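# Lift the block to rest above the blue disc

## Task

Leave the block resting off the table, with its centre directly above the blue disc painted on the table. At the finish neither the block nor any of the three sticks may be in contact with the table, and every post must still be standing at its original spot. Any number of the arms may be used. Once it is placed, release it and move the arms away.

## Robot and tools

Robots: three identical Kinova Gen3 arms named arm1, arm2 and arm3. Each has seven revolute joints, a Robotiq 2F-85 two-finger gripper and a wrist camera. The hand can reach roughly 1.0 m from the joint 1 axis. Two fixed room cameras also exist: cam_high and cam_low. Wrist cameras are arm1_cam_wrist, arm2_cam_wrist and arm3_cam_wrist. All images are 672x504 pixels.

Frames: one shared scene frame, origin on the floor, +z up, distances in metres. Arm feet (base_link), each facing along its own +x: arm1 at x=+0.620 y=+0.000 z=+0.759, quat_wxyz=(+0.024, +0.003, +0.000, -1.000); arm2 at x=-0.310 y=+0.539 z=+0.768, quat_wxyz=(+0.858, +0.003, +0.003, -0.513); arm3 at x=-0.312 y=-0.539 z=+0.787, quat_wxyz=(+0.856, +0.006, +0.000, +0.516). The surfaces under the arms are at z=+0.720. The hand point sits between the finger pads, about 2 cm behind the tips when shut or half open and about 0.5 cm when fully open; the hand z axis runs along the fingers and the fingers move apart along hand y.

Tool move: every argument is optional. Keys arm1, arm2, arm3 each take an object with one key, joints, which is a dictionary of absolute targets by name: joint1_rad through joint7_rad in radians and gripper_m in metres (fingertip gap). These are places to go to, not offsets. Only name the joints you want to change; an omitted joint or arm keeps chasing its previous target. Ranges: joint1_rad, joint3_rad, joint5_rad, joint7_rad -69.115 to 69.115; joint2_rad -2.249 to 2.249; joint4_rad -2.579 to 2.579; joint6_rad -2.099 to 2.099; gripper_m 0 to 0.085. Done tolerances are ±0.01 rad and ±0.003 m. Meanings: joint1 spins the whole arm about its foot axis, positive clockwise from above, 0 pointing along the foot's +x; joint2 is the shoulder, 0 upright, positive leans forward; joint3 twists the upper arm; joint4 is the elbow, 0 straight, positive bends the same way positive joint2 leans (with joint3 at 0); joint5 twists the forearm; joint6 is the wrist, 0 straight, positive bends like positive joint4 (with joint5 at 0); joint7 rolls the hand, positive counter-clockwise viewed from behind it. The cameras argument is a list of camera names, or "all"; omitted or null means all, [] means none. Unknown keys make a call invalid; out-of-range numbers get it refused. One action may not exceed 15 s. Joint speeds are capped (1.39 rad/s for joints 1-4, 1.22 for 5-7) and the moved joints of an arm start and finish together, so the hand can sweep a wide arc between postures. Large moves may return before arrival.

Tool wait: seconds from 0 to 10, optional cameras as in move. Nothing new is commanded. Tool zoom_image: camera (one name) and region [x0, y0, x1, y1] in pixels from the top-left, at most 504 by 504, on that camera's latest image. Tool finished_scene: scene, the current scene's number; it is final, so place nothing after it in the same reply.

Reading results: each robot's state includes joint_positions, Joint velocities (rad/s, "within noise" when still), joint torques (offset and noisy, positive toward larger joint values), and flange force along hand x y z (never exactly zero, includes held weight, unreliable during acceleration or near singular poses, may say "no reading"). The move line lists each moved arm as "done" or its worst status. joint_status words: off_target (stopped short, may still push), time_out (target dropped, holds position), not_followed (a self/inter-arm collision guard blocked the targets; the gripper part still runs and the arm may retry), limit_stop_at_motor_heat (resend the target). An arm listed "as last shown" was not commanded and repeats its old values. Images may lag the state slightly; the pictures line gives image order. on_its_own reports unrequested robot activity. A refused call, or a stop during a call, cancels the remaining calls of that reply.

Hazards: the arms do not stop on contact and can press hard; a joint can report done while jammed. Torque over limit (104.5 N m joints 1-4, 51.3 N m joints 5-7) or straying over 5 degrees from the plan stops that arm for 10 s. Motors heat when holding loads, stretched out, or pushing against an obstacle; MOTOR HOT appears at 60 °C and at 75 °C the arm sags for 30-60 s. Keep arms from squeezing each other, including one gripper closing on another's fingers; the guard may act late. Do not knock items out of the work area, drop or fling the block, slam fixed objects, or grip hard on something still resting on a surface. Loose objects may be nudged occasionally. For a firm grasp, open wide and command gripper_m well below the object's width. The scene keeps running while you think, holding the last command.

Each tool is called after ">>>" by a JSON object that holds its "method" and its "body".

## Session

>>> {"method": "move", "body": {}}

>>> {"method": "zoom_image", "body": {"camera": "cam_high", "region": [150, 90, 350, 290]}}

>>> {"method": "zoom_image", "body": {"camera": "cam_high", "region": [330, 90, 530, 290]}}

>>> {"method": "zoom_image", "body": {"camera": "cam_high", "region": [220, 260, 440, 480]}}

Scene clock: 0.00 s.
Joint torques (N m): no reading
Flange force (N): no reading
Joint velocities: within noise
arm1.joint_positions: joint1_rad=-0.195 joint2_rad=-0.347 joint3_rad=-0.028 joint4_rad=+1.434 joint5_rad=-0.030 joint6_rad=+1.865 joint7_rad=+2.192 gripper_m=+0.085
arm1.joint_status: not commanded
arm1.hand: x=+0.4270 y=-0.0383 z=+1.2789 quat_wxyz=(+0.006, -0.896, -0.434, +0.093) (m; scene frame)
arm2.joint_positions: joint1_rad=-0.621 joint2_rad=-0.400 joint3_rad=+0.000 joint4_rad=+1.403 joint5_rad=-0.075 joint6_rad=+2.041 joint7_rad=+1.461 gripper_m=+0.085
arm2.joint_status: not commanded
arm2.hand: x=-0.1936 y=+0.4726 z=+1.2997 quat_wxyz=(-0.052, -0.261, -0.964, -0.028) (m; scene frame)
arm3.joint_positions: joint1_rad=-0.124 joint2_rad=-0.317 joint3_rad=+0.000 joint4_rad=+1.557 joint5_rad=+0.034 joint6_rad=+1.947 joint7_rad=+1.415 gripper_m=+0.085
arm3.joint_status: not commanded
arm3.hand: x=-0.2225 y=-0.4144 z=+1.2635 quat_wxyz=(+0.007, +0.497, -0.867, +0.020) (m; scene frame)
pictures: arm1_cam_wrist, arm2_cam_wrist, arm3_cam_wrist, cam_high, cam_low

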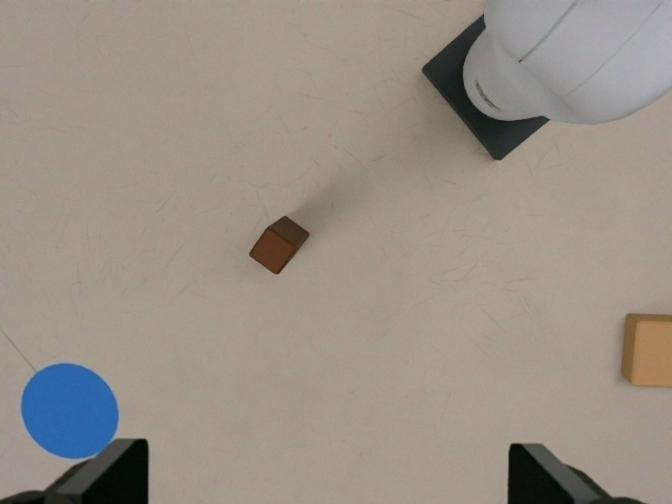

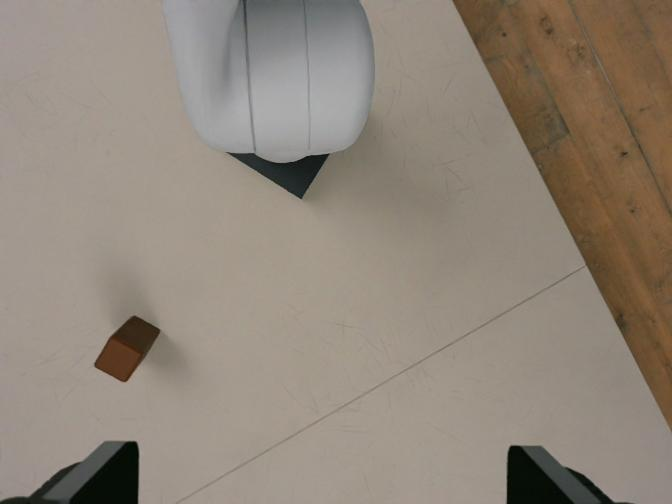

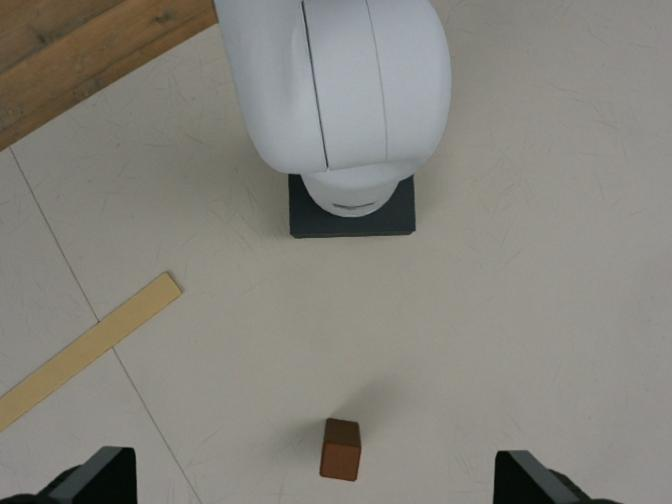

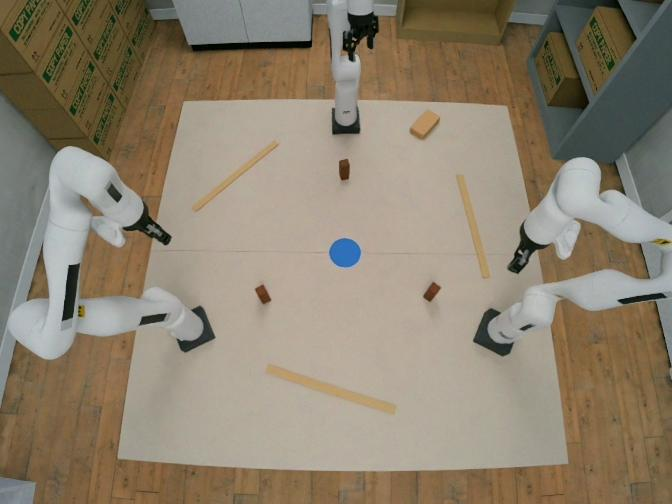

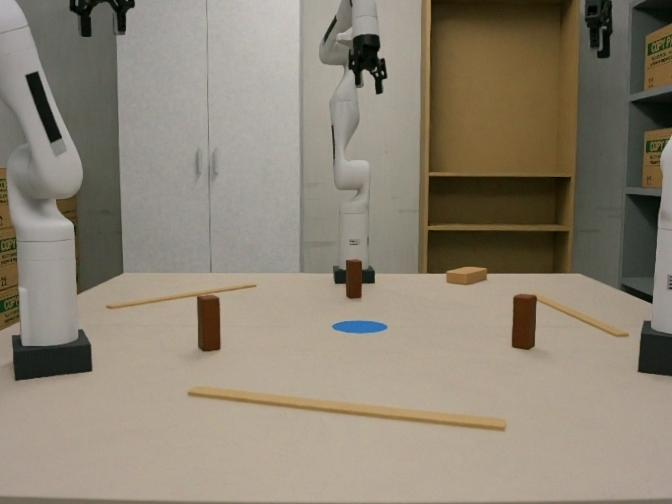

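Scaled by 2.520 from the camera's 672x504 image, which has a finer 960x720 frame.

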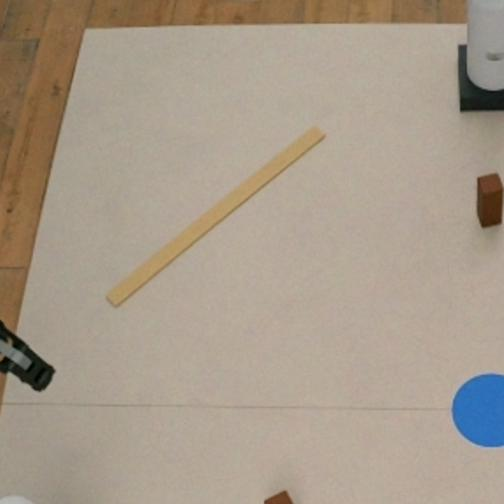

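Scaled by 2.520 from the camera's 672x504 image, which has a finer 960x720 frame.

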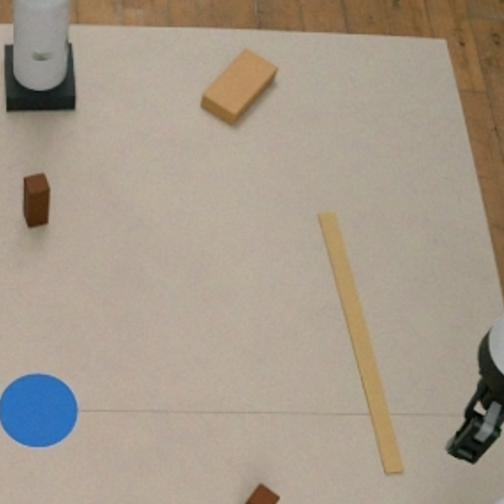

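Scaled by 2.291 from the camera's 672x504 image, which has a finer 960x720 frame.

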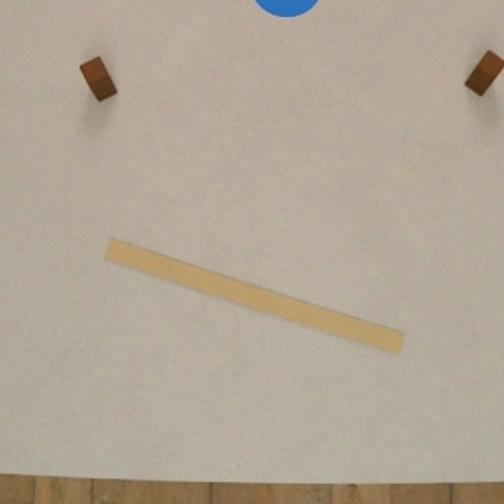

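>>> {"method": "move", "body": {"arm1": {"joints":{"joint1_rad":1.0344,"joint2_rad":0.5594,"joint3_rad":0,"joint4_rad":1.0975,"joint5_rad":0,"joint6_rad":1.4847,"joint7_rad":1.8204}}, "arm2": {"joints":{"joint1_rad":0.8067,"joint2_rad":0.5203,"joint3_rad":0,"joint4_rad":1.1866,"joint5_rad":0,"joint6_rad":1.4347,"joint7_rad":1.5983}}, "arm3": {"joints":{"joint1_rad":0.9618,"joint2_rad":0.347,"joint3_rad":0,"joint4_rad":1.5252,"joint5_rad":0,"joint6_rad":1.2694,"joint7_rad":1.5455}}, "cameras": ["arm1_cam_wrist","arm2_cam_wrist","arm3_cam_wrist"]}}

Scene clock: 4.13 s.
Joint torques (N m): arm1=[-2.36 -17.96 -0.43 -9.02 -0.12 0.25 0.04] | arm2=[0.6 -18.91 -0.41 -9.92 0.07 -0.31 -0.01] | arm3=[1.24 -15.81 -1.15 -7.27 -0.14 -0.28 -0.44]
Flange force (N): arm1=[6.3 -2.6 1.0] | arm2=[4.1 1.1 1.1] | arm3=[-5.3 0.9 -4.3]
move: arm1 done; arm2 done; arm3 done
Joint velocities: within noise
arm1.joint_positions: joint1_rad=+1.034 joint2_rad=+0.559 joint3_rad=+0.000 joint4_rad=+1.097 joint5_rad=+0.000 joint6_rad=+1.485 joint7_rad=+1.820 gripper_m=+0.085
arm1.joint_status: all done
arm1.hand: x=+0.3427 y=+0.4611 z=+1.0603 quat_wxyz=(+0.001, -0.933, +0.360, -0.002) (m; scene frame)
arm2.joint_positions: joint1_rad=+0.807 joint2_rad=+0.520 joint3_rad=+0.000 joint4_rad=+1.187 joint5_rad=+0.000 joint6_rad=+1.435 joint7_rad=+1.598 gripper_m=+0.085
arm2.joint_status: all done
arm2.hand: x=-0.4938 y=+0.0484 z=+1.0601 quat_wxyz=(+0.004, -0.801, -0.599, -0.002) (m; scene frame)
arm3.joint_positions: joint1_rad=+0.962 joint2_rad=+0.347 joint3_rad=+0.000 joint4_rad=+1.525 joint5_rad=+0.000 joint6_rad=+1.269 joint7_rad=+1.546 gripper_m=+0.085
arm3.joint_status: all done
arm3.hand: x=+0.1329 y=-0.5121 z=+1.0599 quat_wxyz=(+0.003, +0.049, -0.999, -0.006) (m; scene frame)
pictures: arm1_cam_wrist, arm2_cam_wrist, arm3_cam_wrist

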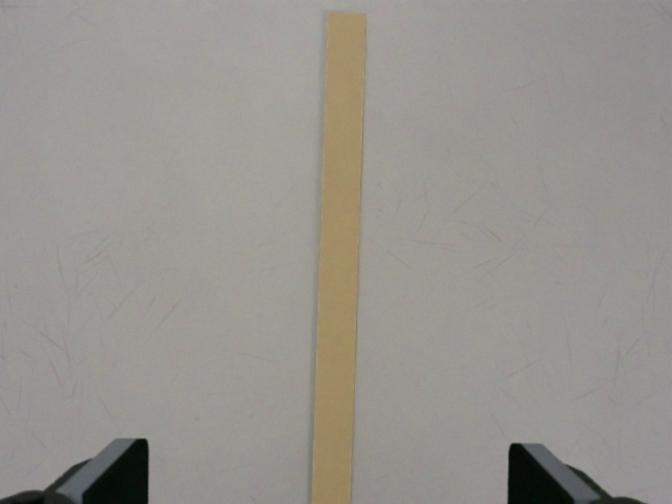

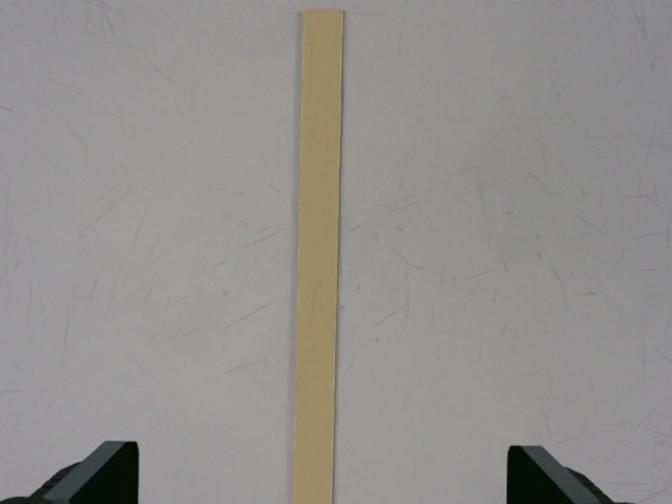

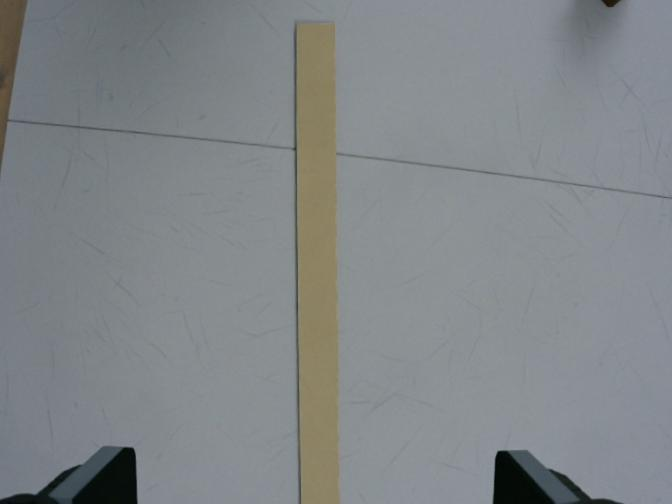

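>>> {"method": "move", "body": {"arm1": {"joints":{"joint1_rad":1.0256,"joint2_rad":0.9295,"joint4_rad":1.5252,"joint6_rad":0.6869,"joint7_rad":1.7813}}, "arm2": {"joints":{"joint1_rad":0.8169,"joint2_rad":0.9162,"joint4_rad":1.5774,"joint6_rad":0.648,"joint7_rad":1.5888}}, "arm3": {"joints":{"joint1_rad":0.9627,"joint2_rad":0.8628,"joint4_rad":1.8688,"joint6_rad":0.41,"joint7_rad":1.5542}}, "cameras": ["arm1_cam_wrist","arm2_cam_wrist","arm3_cam_wrist"]}}

>>> {"method": "move", "body": {"arm1": {"joints":{"gripper_m":0.015}}, "arm2": {"joints":{"gripper_m":0.015}}, "arm3": {"joints":{"gripper_m":0.015}}, "cameras": ["arm1_cam_wrist","arm2_cam_wrist","arm3_cam_wrist"]}}

Scene clock: 7.20 s.
Joint torques (N m): arm1=[-2.38 -20.17 -0.39 -5.68 -0.15 0.28 0.05] | arm2=[0.61 -21.41 -0.27 -6.48 0.05 -0.3 0] | arm3=[1.23 -19.3 -1.01 -2.17 -0.13 -0.27 -0.43]
Flange force (N): arm1=[4.1 -3.7 -2.0] | arm2=[3.7 1.4 -1.5] | arm3=[-5.7 2.7 -0.4]
move: arm1 done; arm2 done; arm3 done
Joint velocities: within noise
arm1.joint_positions: joint1_rad=+1.026 joint2_rad=+0.930 joint3_rad=+0.000 joint4_rad=+1.525 joint5_rad=+0.000 joint6_rad=+0.687 joint7_rad=+1.781 gripper_m=+0.085
arm1.joint_status: all done
arm1.hand: x=+0.3403 y=+0.4587 z=+0.7393 quat_wxyz=(+0.001, -0.928, +0.374, -0.002) (m; scene frame)
arm2.joint_positions: joint1_rad=+0.817 joint2_rad=+0.916 joint3_rad=+0.000 joint4_rad=+1.577 joint5_rad=+0.000 joint6_rad=+0.648 joint7_rad=+1.589 gripper_m=+0.085
arm2.joint_status: all done
arm2.hand: x=-0.5002 y=+0.0503 z=+0.7432 quat_wxyz=(+0.004, -0.806, -0.591, -0.002) (m; scene frame)
arm3.joint_positions: joint1_rad=+0.963 joint2_rad=+0.863 joint3_rad=+0.000 joint4_rad=+1.869 joint5_rad=+0.000 joint6_rad=+0.410 joint7_rad=+1.554 gripper_m=+0.085
arm3.joint_status: all done
arm3.hand: x=+0.1325 y=-0.5087 z=+0.7429 quat_wxyz=(+0.003, +0.053, -0.999, -0.006) (m; scene frame)
pictures: arm1_cam_wrist, arm2_cam_wrist, arm3_cam_wrist

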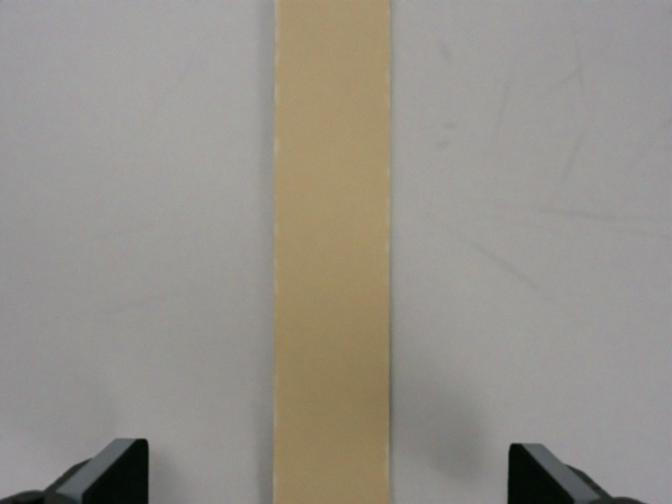

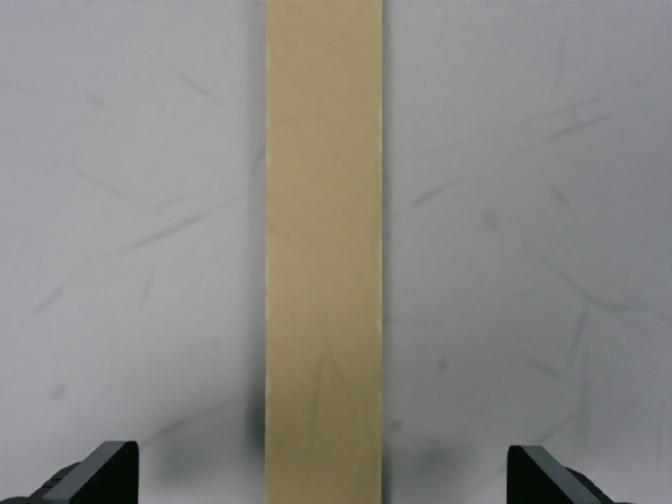

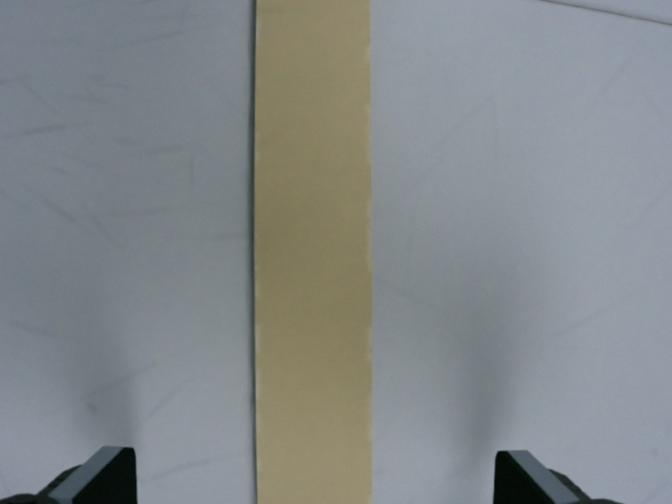

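Scene clock: 8.20 s.
Joint torques (N m): arm1=[0.68 -8.58 2.92 -1.89 1.08 -0.19 -0.11] | arm2=[0.64 -15.66 -0.33 -4.72 0.05 -0.42 -0.03] | arm3=[1.26 -13.38 -1.12 -1.46 -0.22 -0.86 -0.5]
Flange force (N): arm1=[3.9 1.9 -24.5] | arm2=[4.7 1.5 -12.7] | arm3=[-3.8 2.7 -15.1]
move: arm1 off_target; arm2 off_target; arm3 off_target
Joint velocities: within noise
arm1.joint_positions: joint1_rad=+1.026 joint2_rad=+0.929 joint3_rad=+0.000 joint4_rad=+1.525 joint5_rad=+0.000 joint6_rad=+0.687 joint7_rad=+1.781 gripper_m=+0.026
arm1.joint_status: gripper_m off_target (ended at +0.026, target +0.015)
arm1.hand: x=+0.3403 y=+0.4587 z=+0.7393 quat_wxyz=(+0.001, -0.928, +0.374, -0.002) (m; scene frame)
arm2.joint_positions: joint1_rad=+0.817 joint2_rad=+0.916 joint3_rad=+0.000 joint4_rad=+1.577 joint5_rad=+0.000 joint6_rad=+0.648 joint7_rad=+1.589 gripper_m=+0.026
arm2.joint_status: gripper_m off_target (ended at +0.026, target +0.015)
arm2.hand: x=-0.5002 y=+0.0503 z=+0.7432 quat_wxyz=(+0.004, -0.806, -0.591, -0.002) (m; scene frame)
arm3.joint_positions: joint1_rad=+0.963 joint2_rad=+0.863 joint3_rad=+0.000 joint4_rad=+1.869 joint5_rad=+0.000 joint6_rad=+0.410 joint7_rad=+1.554 gripper_m=+0.026
arm3.joint_status: gripper_m off_target (ended at +0.026, target +0.015)
arm3.hand: x=+0.1325 y=-0.5087 z=+0.7429 quat_wxyz=(+0.003, +0.053, -0.999, -0.006) (m; scene frame)
pictures: arm1_cam_wrist, arm2_cam_wrist, arm3_cam_wrist

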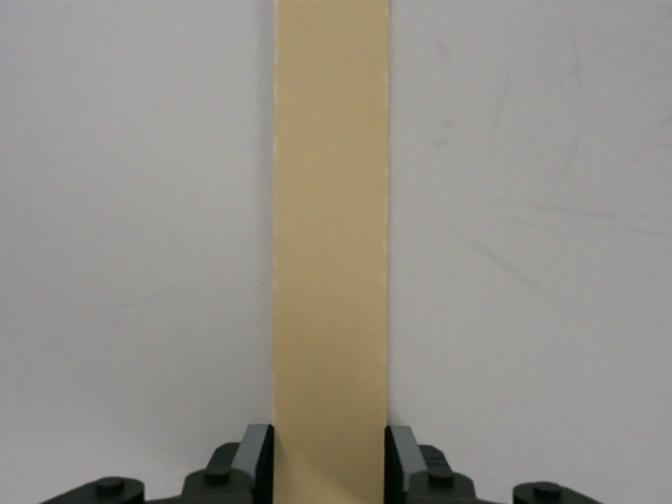

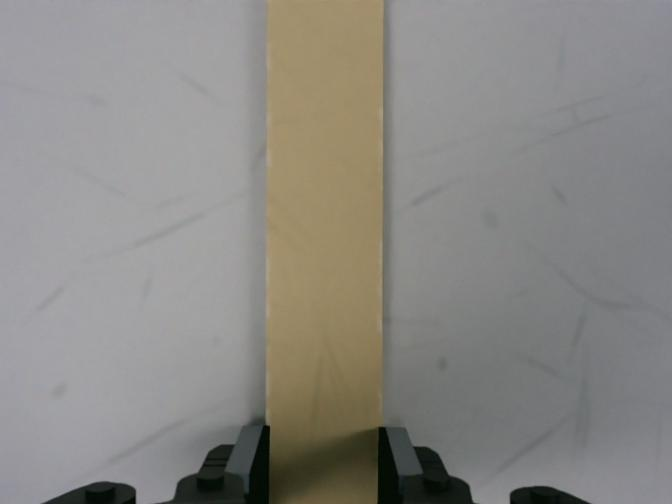

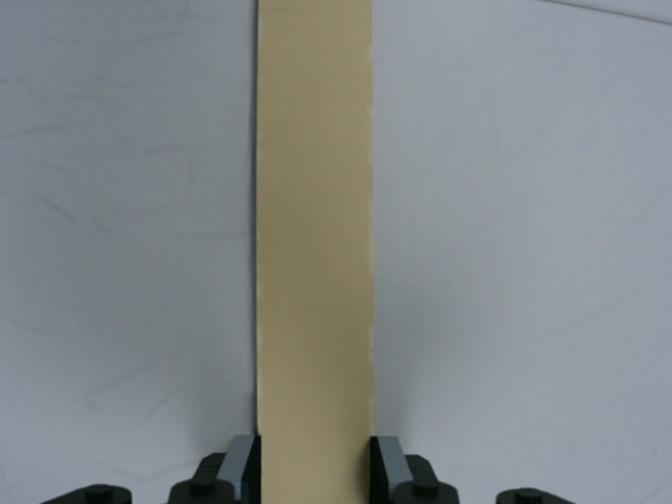

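>>> {"method": "move", "body": {"arm1": {"joints":{"joint2_rad":0.6568,"joint4_rad":1.3885,"joint6_rad":1.0963}}, "arm2": {"joints":{"joint2_rad":0.6373,"joint4_rad":1.4512,"joint6_rad":1.0531}}, "arm3": {"joints":{"joint2_rad":0.5121,"joint4_rad":1.7666,"joint6_rad":0.8629}}, "cameras": ["cam_low"]}}

>>> {"method": "move", "body": {"arm1": {"joints":{"joint1_rad":-0.0298,"joint2_rad":0.1556,"joint4_rad":2.0848,"joint6_rad":0.6512,"joint7_rad":1.5902}}, "arm2": {"joints":{"joint1_rad":-0.0673,"joint2_rad":0.0792,"joint4_rad":2.0521,"joint6_rad":0.7603,"joint7_rad":1.6366}}, "arm3": {"joints":{"joint1_rad":-0.0446,"joint2_rad":0.0373,"joint4_rad":2.004,"joint6_rad":0.8503,"joint7_rad":1.5963}}, "cameras": ["cam_low","cam_high"]}}

>>> {"method": "move", "body": {"arm1": {"joints":{"joint2_rad":0.3356,"joint4_rad":2.2231,"joint6_rad":0.3329}}, "arm2": {"joints":{"joint2_rad":0.3259,"joint4_rad":2.2636,"joint6_rad":0.3021}}, "arm3": {"joints":{"joint2_rad":0.3887,"joint4_rad":2.3042,"joint6_rad":0.1987}}}}

Scene clock: 11.17 s.
Joint torques (N m): arm1=[-2.41 -18.94 -0.47 -8.22 -0.13 0.25 0] | arm2=[0.57 -20.09 -0.38 -8.99 0.07 -0.31 -0.02] | arm3=[1.28 -17.37 -1.1 -5.6 -0.16 -0.29 -0.42]
Flange force (N): arm1=[5.3 -3.3 0.0] | arm2=[3.9 1.1 0.4] | arm3=[-5.5 1.8 -2.1]
move: arm1 done; arm2 done; arm3 done
Joint velocities: within noise
arm1.joint_positions: joint1_rad=+1.026 joint2_rad=+0.657 joint3_rad=+0.000 joint4_rad=+1.389 joint5_rad=+0.000 joint6_rad=+1.096 joint7_rad=+1.781 gripper_m=+0.026
arm1.joint_status: all done
arm1.hand: x=+0.3394 y=+0.4587 z=+0.9203 quat_wxyz=(+0.001, -0.928, +0.374, -0.002) (m; scene frame)
arm2.joint_positions: joint1_rad=+0.817 joint2_rad=+0.637 joint3_rad=+0.000 joint4_rad=+1.451 joint5_rad=+0.000 joint6_rad=+1.053 joint7_rad=+1.589 gripper_m=+0.026
arm2.joint_status: all done
arm2.hand: x=-0.4999 y=+0.0488 z=+0.9203 quat_wxyz=(+0.004, -0.806, -0.591, -0.002) (m; scene frame)
arm3.joint_positions: joint1_rad=+0.963 joint2_rad=+0.512 joint3_rad=+0.000 joint4_rad=+1.767 joint5_rad=+0.000 joint6_rad=+0.863 joint7_rad=+1.554 gripper_m=+0.026
arm3.joint_status: all done
arm3.hand: x=+0.1337 y=-0.5107 z=+0.9199 quat_wxyz=(+0.003, +0.053, -0.999, -0.006) (m; scene frame)
pictures: cam_low

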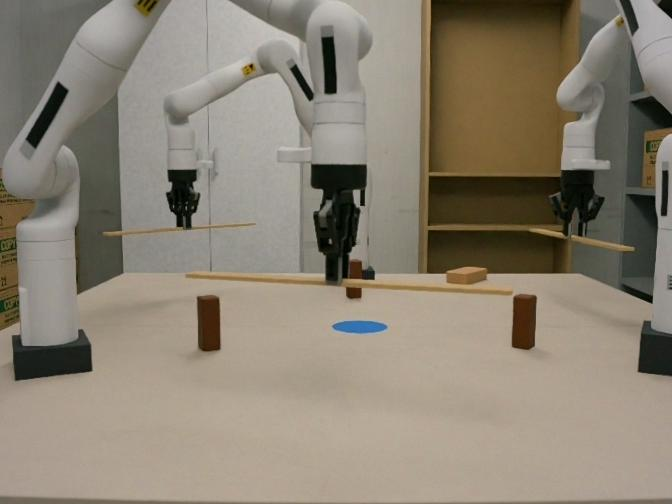

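Scene clock: 13.53 s.
Joint torques (N m): arm1=[-2.45 -9.28 -0.69 -8.04 -0.16 -0.56 0] | arm2=[0.54 -9.73 -0.65 -9.56 0.05 -1.06 0.01] | arm3=[1.28 -9.75 -1.26 -7.68 -0.15 -1.11 -0.4]
Flange force (N): arm1=[4.2 -6.3 -2.3] | arm2=[3.7 0.8 -0.5] | arm3=[-4.5 -1.0 -3.0]
move: arm1 done; arm2 done; arm3 done
Joint velocities: within noise
arm1.joint_positions: joint1_rad=-0.030 joint2_rad=+0.156 joint3_rad=+0.000 joint4_rad=+2.085 joint5_rad=+0.000 joint6_rad=+0.651 joint7_rad=+1.590 gripper_m=+0.026
arm1.joint_status: all done
arm1.hand: x=+0.2295 y=-0.0056 z=+0.9603 quat_wxyz=(-0.004, -0.991, -0.049, +0.122) (m; scene frame)
arm2.joint_positions: joint1_rad=-0.067 joint2_rad=+0.079 joint3_rad=+0.000 joint4_rad=+2.052 joint5_rad=+0.000 joint6_rad=+0.760 joint7_rad=+1.637 gripper_m=+0.026
arm2.joint_status: all done
arm2.hand: x=-0.1306 y=+0.2045 z=+1.0005 quat_wxyz=(-0.105, -0.452, -0.884, +0.060) (m; scene frame)
arm3.joint_positions: joint1_rad=-0.045 joint2_rad=+0.037 joint3_rad=+0.000 joint4_rad=+2.004 joint5_rad=+0.000 joint6_rad=+0.850 joint7_rad=+1.596 gripper_m=+0.026
arm3.joint_status: all done
arm3.hand: x=-0.1286 y=-0.2153 z=+1.0502 quat_wxyz=(-0.106, +0.541, -0.831, -0.072) (m; scene frame)
pictures: cam_high, cam_low

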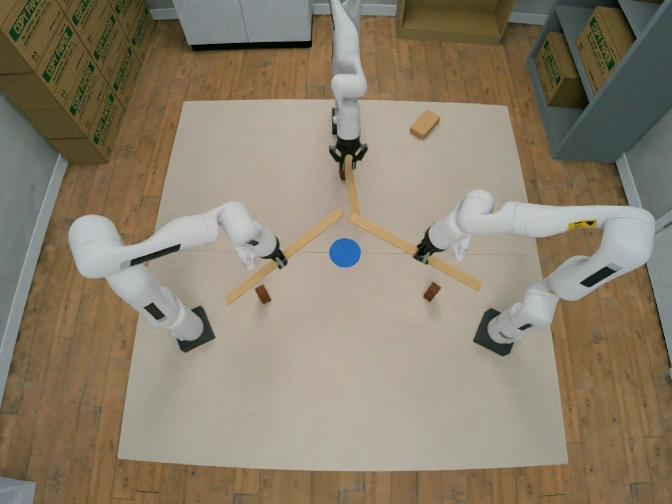

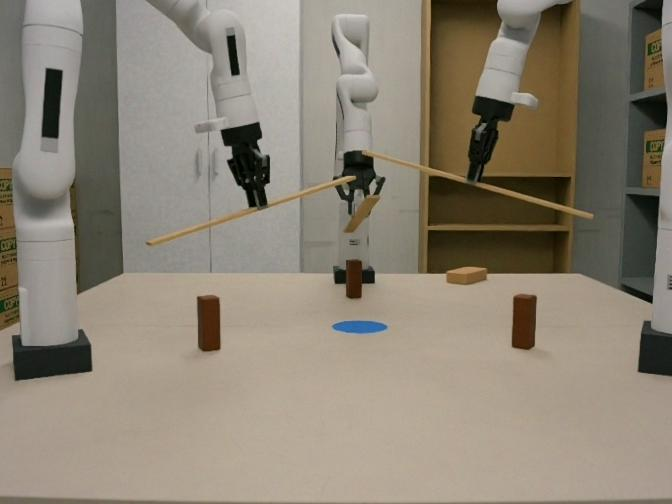

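Scene clock: 15.03 s.
Joint torques (N m): arm1=[-2.49 -10.75 -0.62 -5.8 -0.17 -0.53 0.03] | arm2=[0.49 -11.75 -0.54 -6.64 0.07 -1.07 0.02] | arm3=[1.27 -12.62 -1.14 -3.44 -0.1 -1.11 -0.43]
Flange force (N): arm1=[2.8 -9.0 -3.3] | arm2=[3.0 4.1 -1.9] | arm3=[-5.4 7.8 -1.2]
move: arm1 done; arm2 done; arm3 done
Joint velocities: within noise
arm1.joint_positions: joint1_rad=-0.030 joint2_rad=+0.336 joint3_rad=+0.000 joint4_rad=+2.223 joint5_rad=+0.000 joint6_rad=+0.333 joint7_rad=+1.590 gripper_m=+0.026
arm1.joint_status: all done
arm1.hand: x=+0.2300 y=-0.0056 z=+0.8745 quat_wxyz=(-0.004, -0.991, -0.049, +0.122) (m; scene frame)
arm2.joint_positions: joint1_rad=-0.067 joint2_rad=+0.326 joint3_rad=+0.000 joint4_rad=+2.264 joint5_rad=+0.000 joint6_rad=+0.302 joint7_rad=+1.637 gripper_m=+0.026
arm2.joint_status: all done
arm2.hand: x=-0.1308 y=+0.2055 z=+0.8792 quat_wxyz=(-0.105, -0.452, -0.884, +0.060) (m; scene frame)
arm3.joint_positions: joint1_rad=-0.045 joint2_rad=+0.389 joint3_rad=+0.000 joint4_rad=+2.304 joint5_rad=+0.000 joint6_rad=+0.199 joint7_rad=+1.596 gripper_m=+0.026
arm3.joint_status: all done
arm3.hand: x=-0.1298 y=-0.2134 z=+0.8784 quat_wxyz=(-0.106, +0.541, -0.831, -0.072) (m; scene frame)
pictures: arm1_cam_wrist, arm2_cam_wrist, arm3_cam_wrist, cam_high, cam_low

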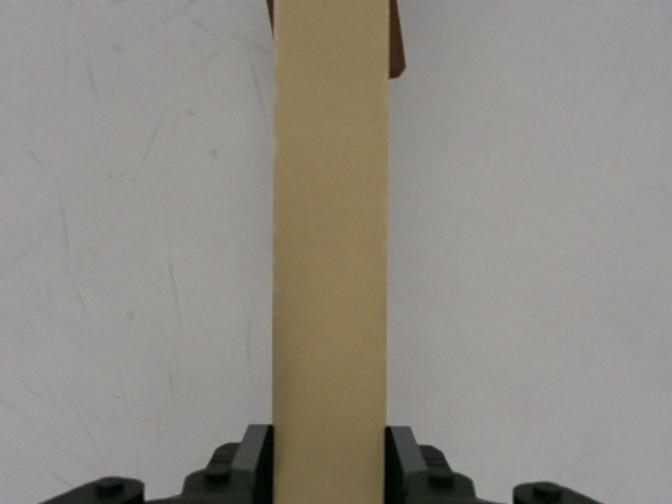

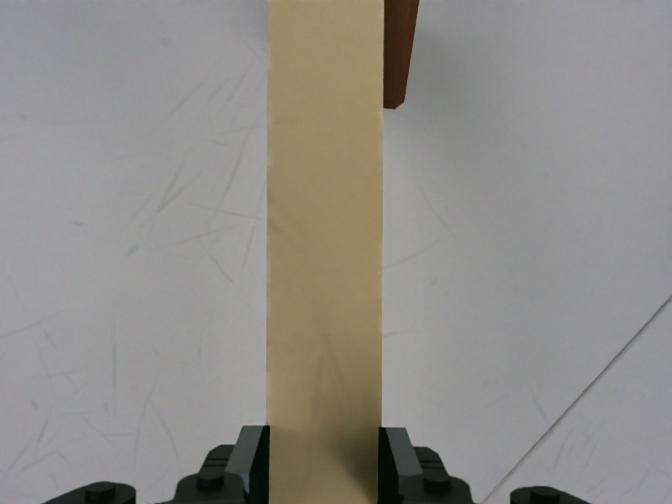

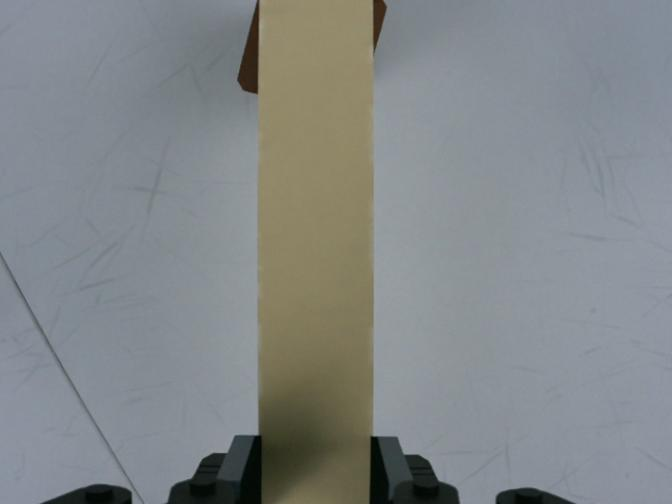

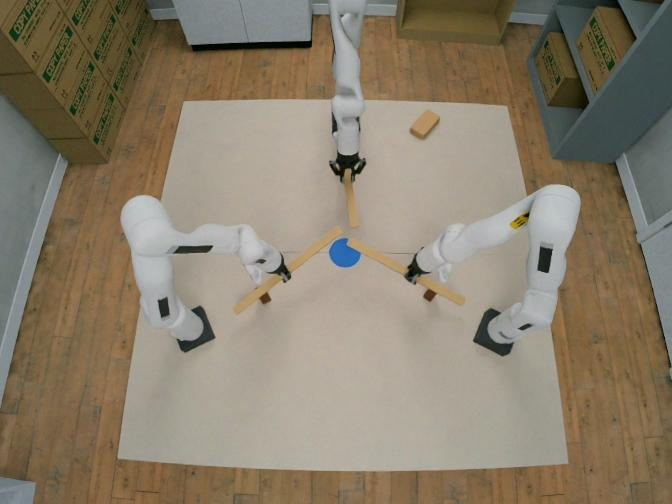

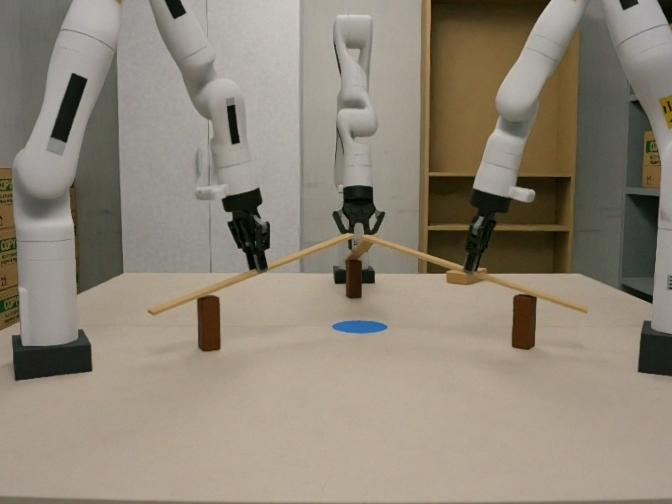

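>>> {"method": "move", "body": {"arm1": {"joints":{"joint1_rad":-0.0332,"joint2_rad":0.4237,"joint4_rad":1.9604,"joint6_rad":0.5075,"joint7_rad":1.5868}}, "arm2": {"joints":{"joint1_rad":-0.0892,"joint2_rad":0.4093,"joint4_rad":2.004,"joint6_rad":0.4783,"joint7_rad":1.6029}}, "arm3": {"joints":{"joint1_rad":-0.0489,"joint2_rad":0.4566,"joint4_rad":2.0453,"joint6_rad":0.3897,"joint7_rad":1.5919}}, "cameras": ["cam_high","cam_low"]}}

>>> {"method": "zoom_image", "body": {"camera": "cam_high", "region": [220, 130, 470, 320]}}

>>> {"method": "move", "body": {"arm1": {"joints":{"joint1_rad":-0.0334,"joint2_rad":0.5348,"joint4_rad":1.8341,"joint6_rad":0.6467,"joint7_rad":1.5866}}, "arm2": {"joints":{"joint1_rad":-0.0895,"joint2_rad":0.5209,"joint4_rad":1.879,"joint6_rad":0.6157,"joint7_rad":1.6024}}, "arm3": {"joints":{"joint1_rad":-0.0491,"joint2_rad":0.5649,"joint4_rad":1.915,"joint6_rad":0.5357,"joint7_rad":1.5917}}, "cameras": ["cam_high","cam_low"]}}

>>> {"method": "zoom_image", "body": {"camera": "cam_low", "region": [170, 210, 370, 360]}}

>>> {"method": "zoom_image", "body": {"camera": "cam_low", "region": [350, 210, 550, 360]}}

Scene clock: 17.03 s.
Joint torques (N m): arm1=[-2.46 -13.69 -0.56 -7.07 -0.13 -0.53 -0.01] | arm2=[0.49 -14.77 -0.49 -7.89 0.04 -1.07 0.01] | arm3=[1.23 -15.47 -1.11 -4.98 -0.12 -1.12 -0.42]
Flange force (N): arm1=[3.2 -6.7 -2.3] | arm2=[3.2 2.5 -1.2] | arm3=[-5.5 4.6 -0.8]
move: arm1 done; arm2 done; arm3 done
Joint velocities: within noise
arm1.joint_positions: joint1_rad=-0.033 joint2_rad=+0.424 joint3_rad=+0.000 joint4_rad=+1.960 joint5_rad=+0.000 joint6_rad=+0.507 joint7_rad=+1.587 gripper_m=+0.026
arm1.joint_status: all done
arm1.hand: x=+0.1528 y=-0.0132 z=+0.8944 quat_wxyz=(-0.004, -0.991, -0.049, +0.122) (m; scene frame)
arm2.joint_positions: joint1_rad=-0.089 joint2_rad=+0.409 joint3_rad=+0.000 joint4_rad=+2.004 joint5_rad=+0.000 joint6_rad=+0.478 joint7_rad=+1.603 gripper_m=+0.026
arm2.joint_status: all done
arm2.hand: x=-0.0811 y=+0.1450 z=+0.8990 quat_wxyz=(-0.106, -0.457, -0.881, +0.057) (m; scene frame)
arm3.joint_positions: joint1_rad=-0.049 joint2_rad=+0.457 joint3_rad=+0.000 joint4_rad=+2.045 joint5_rad=+0.000 joint6_rad=+0.390 joint7_rad=+1.592 gripper_m=+0.026
arm3.joint_status: all done
arm3.hand: x=-0.0984 y=-0.1428 z=+0.8983 quat_wxyz=(-0.106, +0.541, -0.831, -0.072) (m; scene frame)
pictures: cam_high, cam_low

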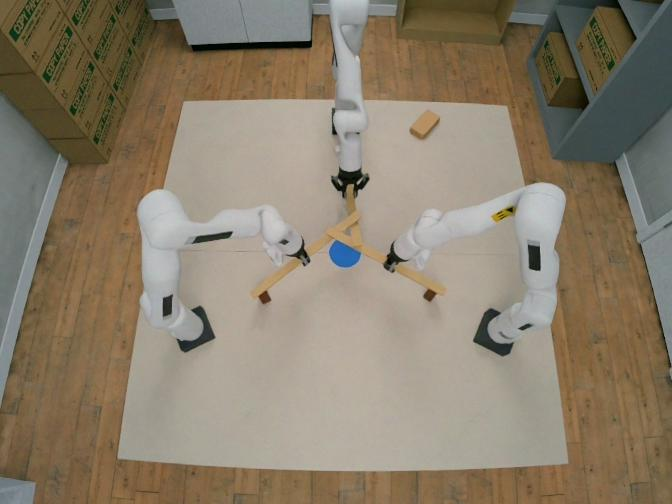

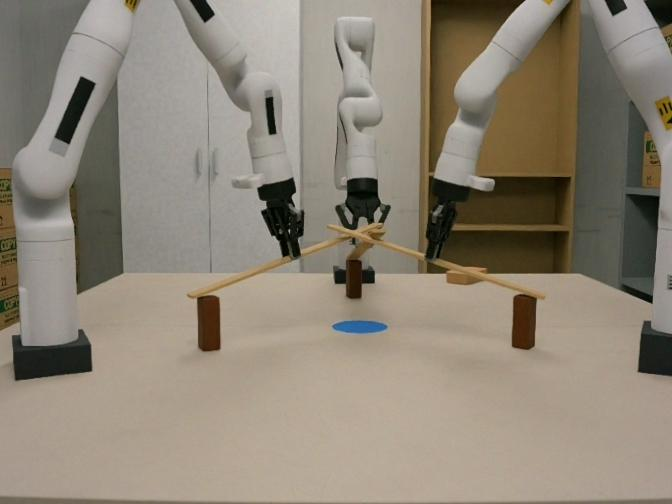

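Scaled by 2.016 from the camera's 672x504 image, which has a finer 960x720 frame.

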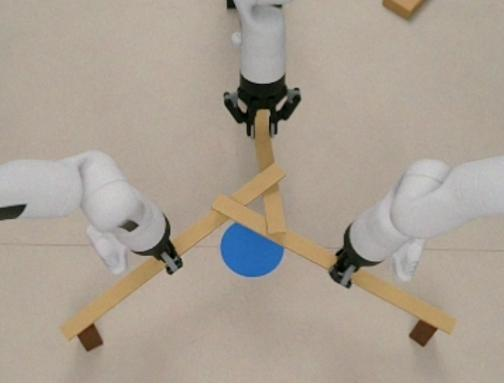

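Scene clock: 18.07 s.
Joint torques (N m): arm1=[-2.57 -14.13 -0.64 -7.13 -0.15 -0.67 0.09] | arm2=[0.57 -17.18 -0.39 -8.69 0.1 -1.22 0] | arm3=[1.58 -18.36 -0.7 -6.34 -0.08 -1.55 -0.49]
Flange force (N): arm1=[5.5 -5.4 -5.5] | arm2=[5.2 2.2 -0.3] | arm3=[-3.4 3.8 0.1]
move: arm1 done; arm2 done; arm3 done
Joint velocities: within noise
arm1.joint_positions: joint1_rad=-0.033 joint2_rad=+0.535 joint3_rad=+0.000 joint4_rad=+1.834 joint5_rad=+0.000 joint6_rad=+0.647 joint7_rad=+1.587 gripper_m=+0.026
arm1.joint_status: all done
arm1.hand: x=+0.1460 y=-0.0139 z=+0.8690 quat_wxyz=(-0.002, -0.997, -0.049, +0.060) (m; scene frame)
arm2.joint_positions: joint1_rad=-0.090 joint2_rad=+0.521 joint3_rad=+0.000 joint4_rad=+1.879 joint5_rad=+0.000 joint6_rad=+0.616 joint7_rad=+1.602 gripper_m=+0.026
arm2.joint_status: all done
arm2.hand: x=-0.0771 y=+0.1393 z=+0.8735 quat_wxyz=(-0.052, -0.459, -0.886, +0.027) (m; scene frame)
arm3.joint_positions: joint1_rad=-0.049 joint2_rad=+0.565 joint3_rad=+0.000 joint4_rad=+1.915 joint5_rad=+0.000 joint6_rad=+0.536 joint7_rad=+1.592 gripper_m=+0.026
arm3.joint_status: all done
arm3.hand: x=-0.0955 y=-0.1358 z=+0.8731 quat_wxyz=(-0.054, +0.545, -0.836, -0.040) (m; scene frame)
pictures: cam_high, cam_low

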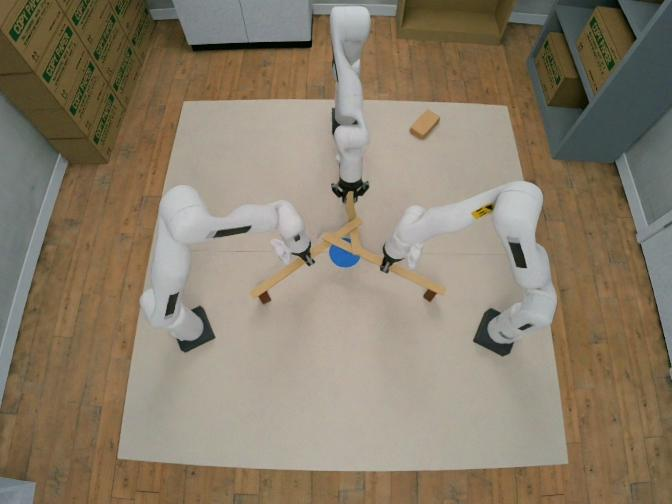

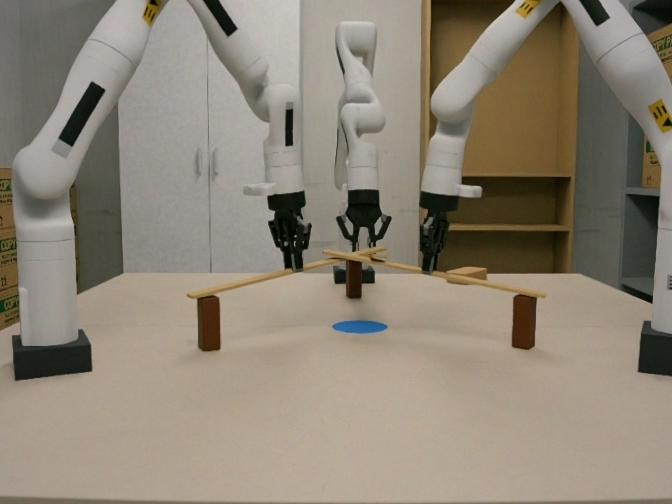

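Scaled by 2.520 from the camera's 672x504 image, which has a finer 960x720 frame.

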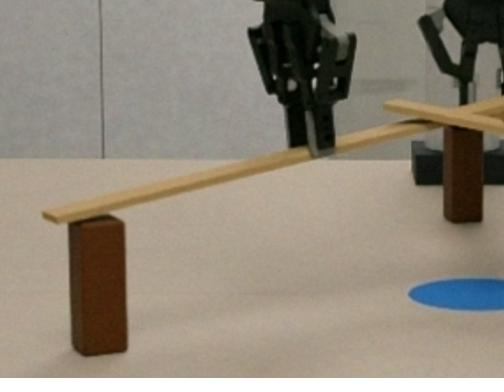

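Scaled by 2.520 from the camera's 672x504 image, which has a finer 960x720 frame.

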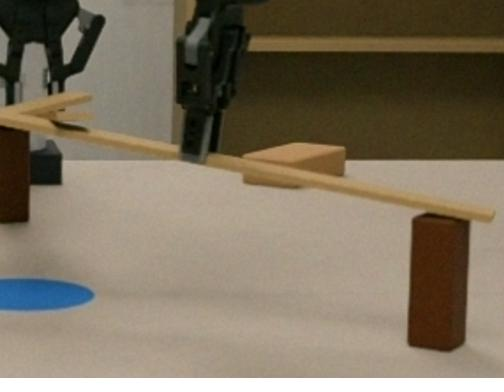

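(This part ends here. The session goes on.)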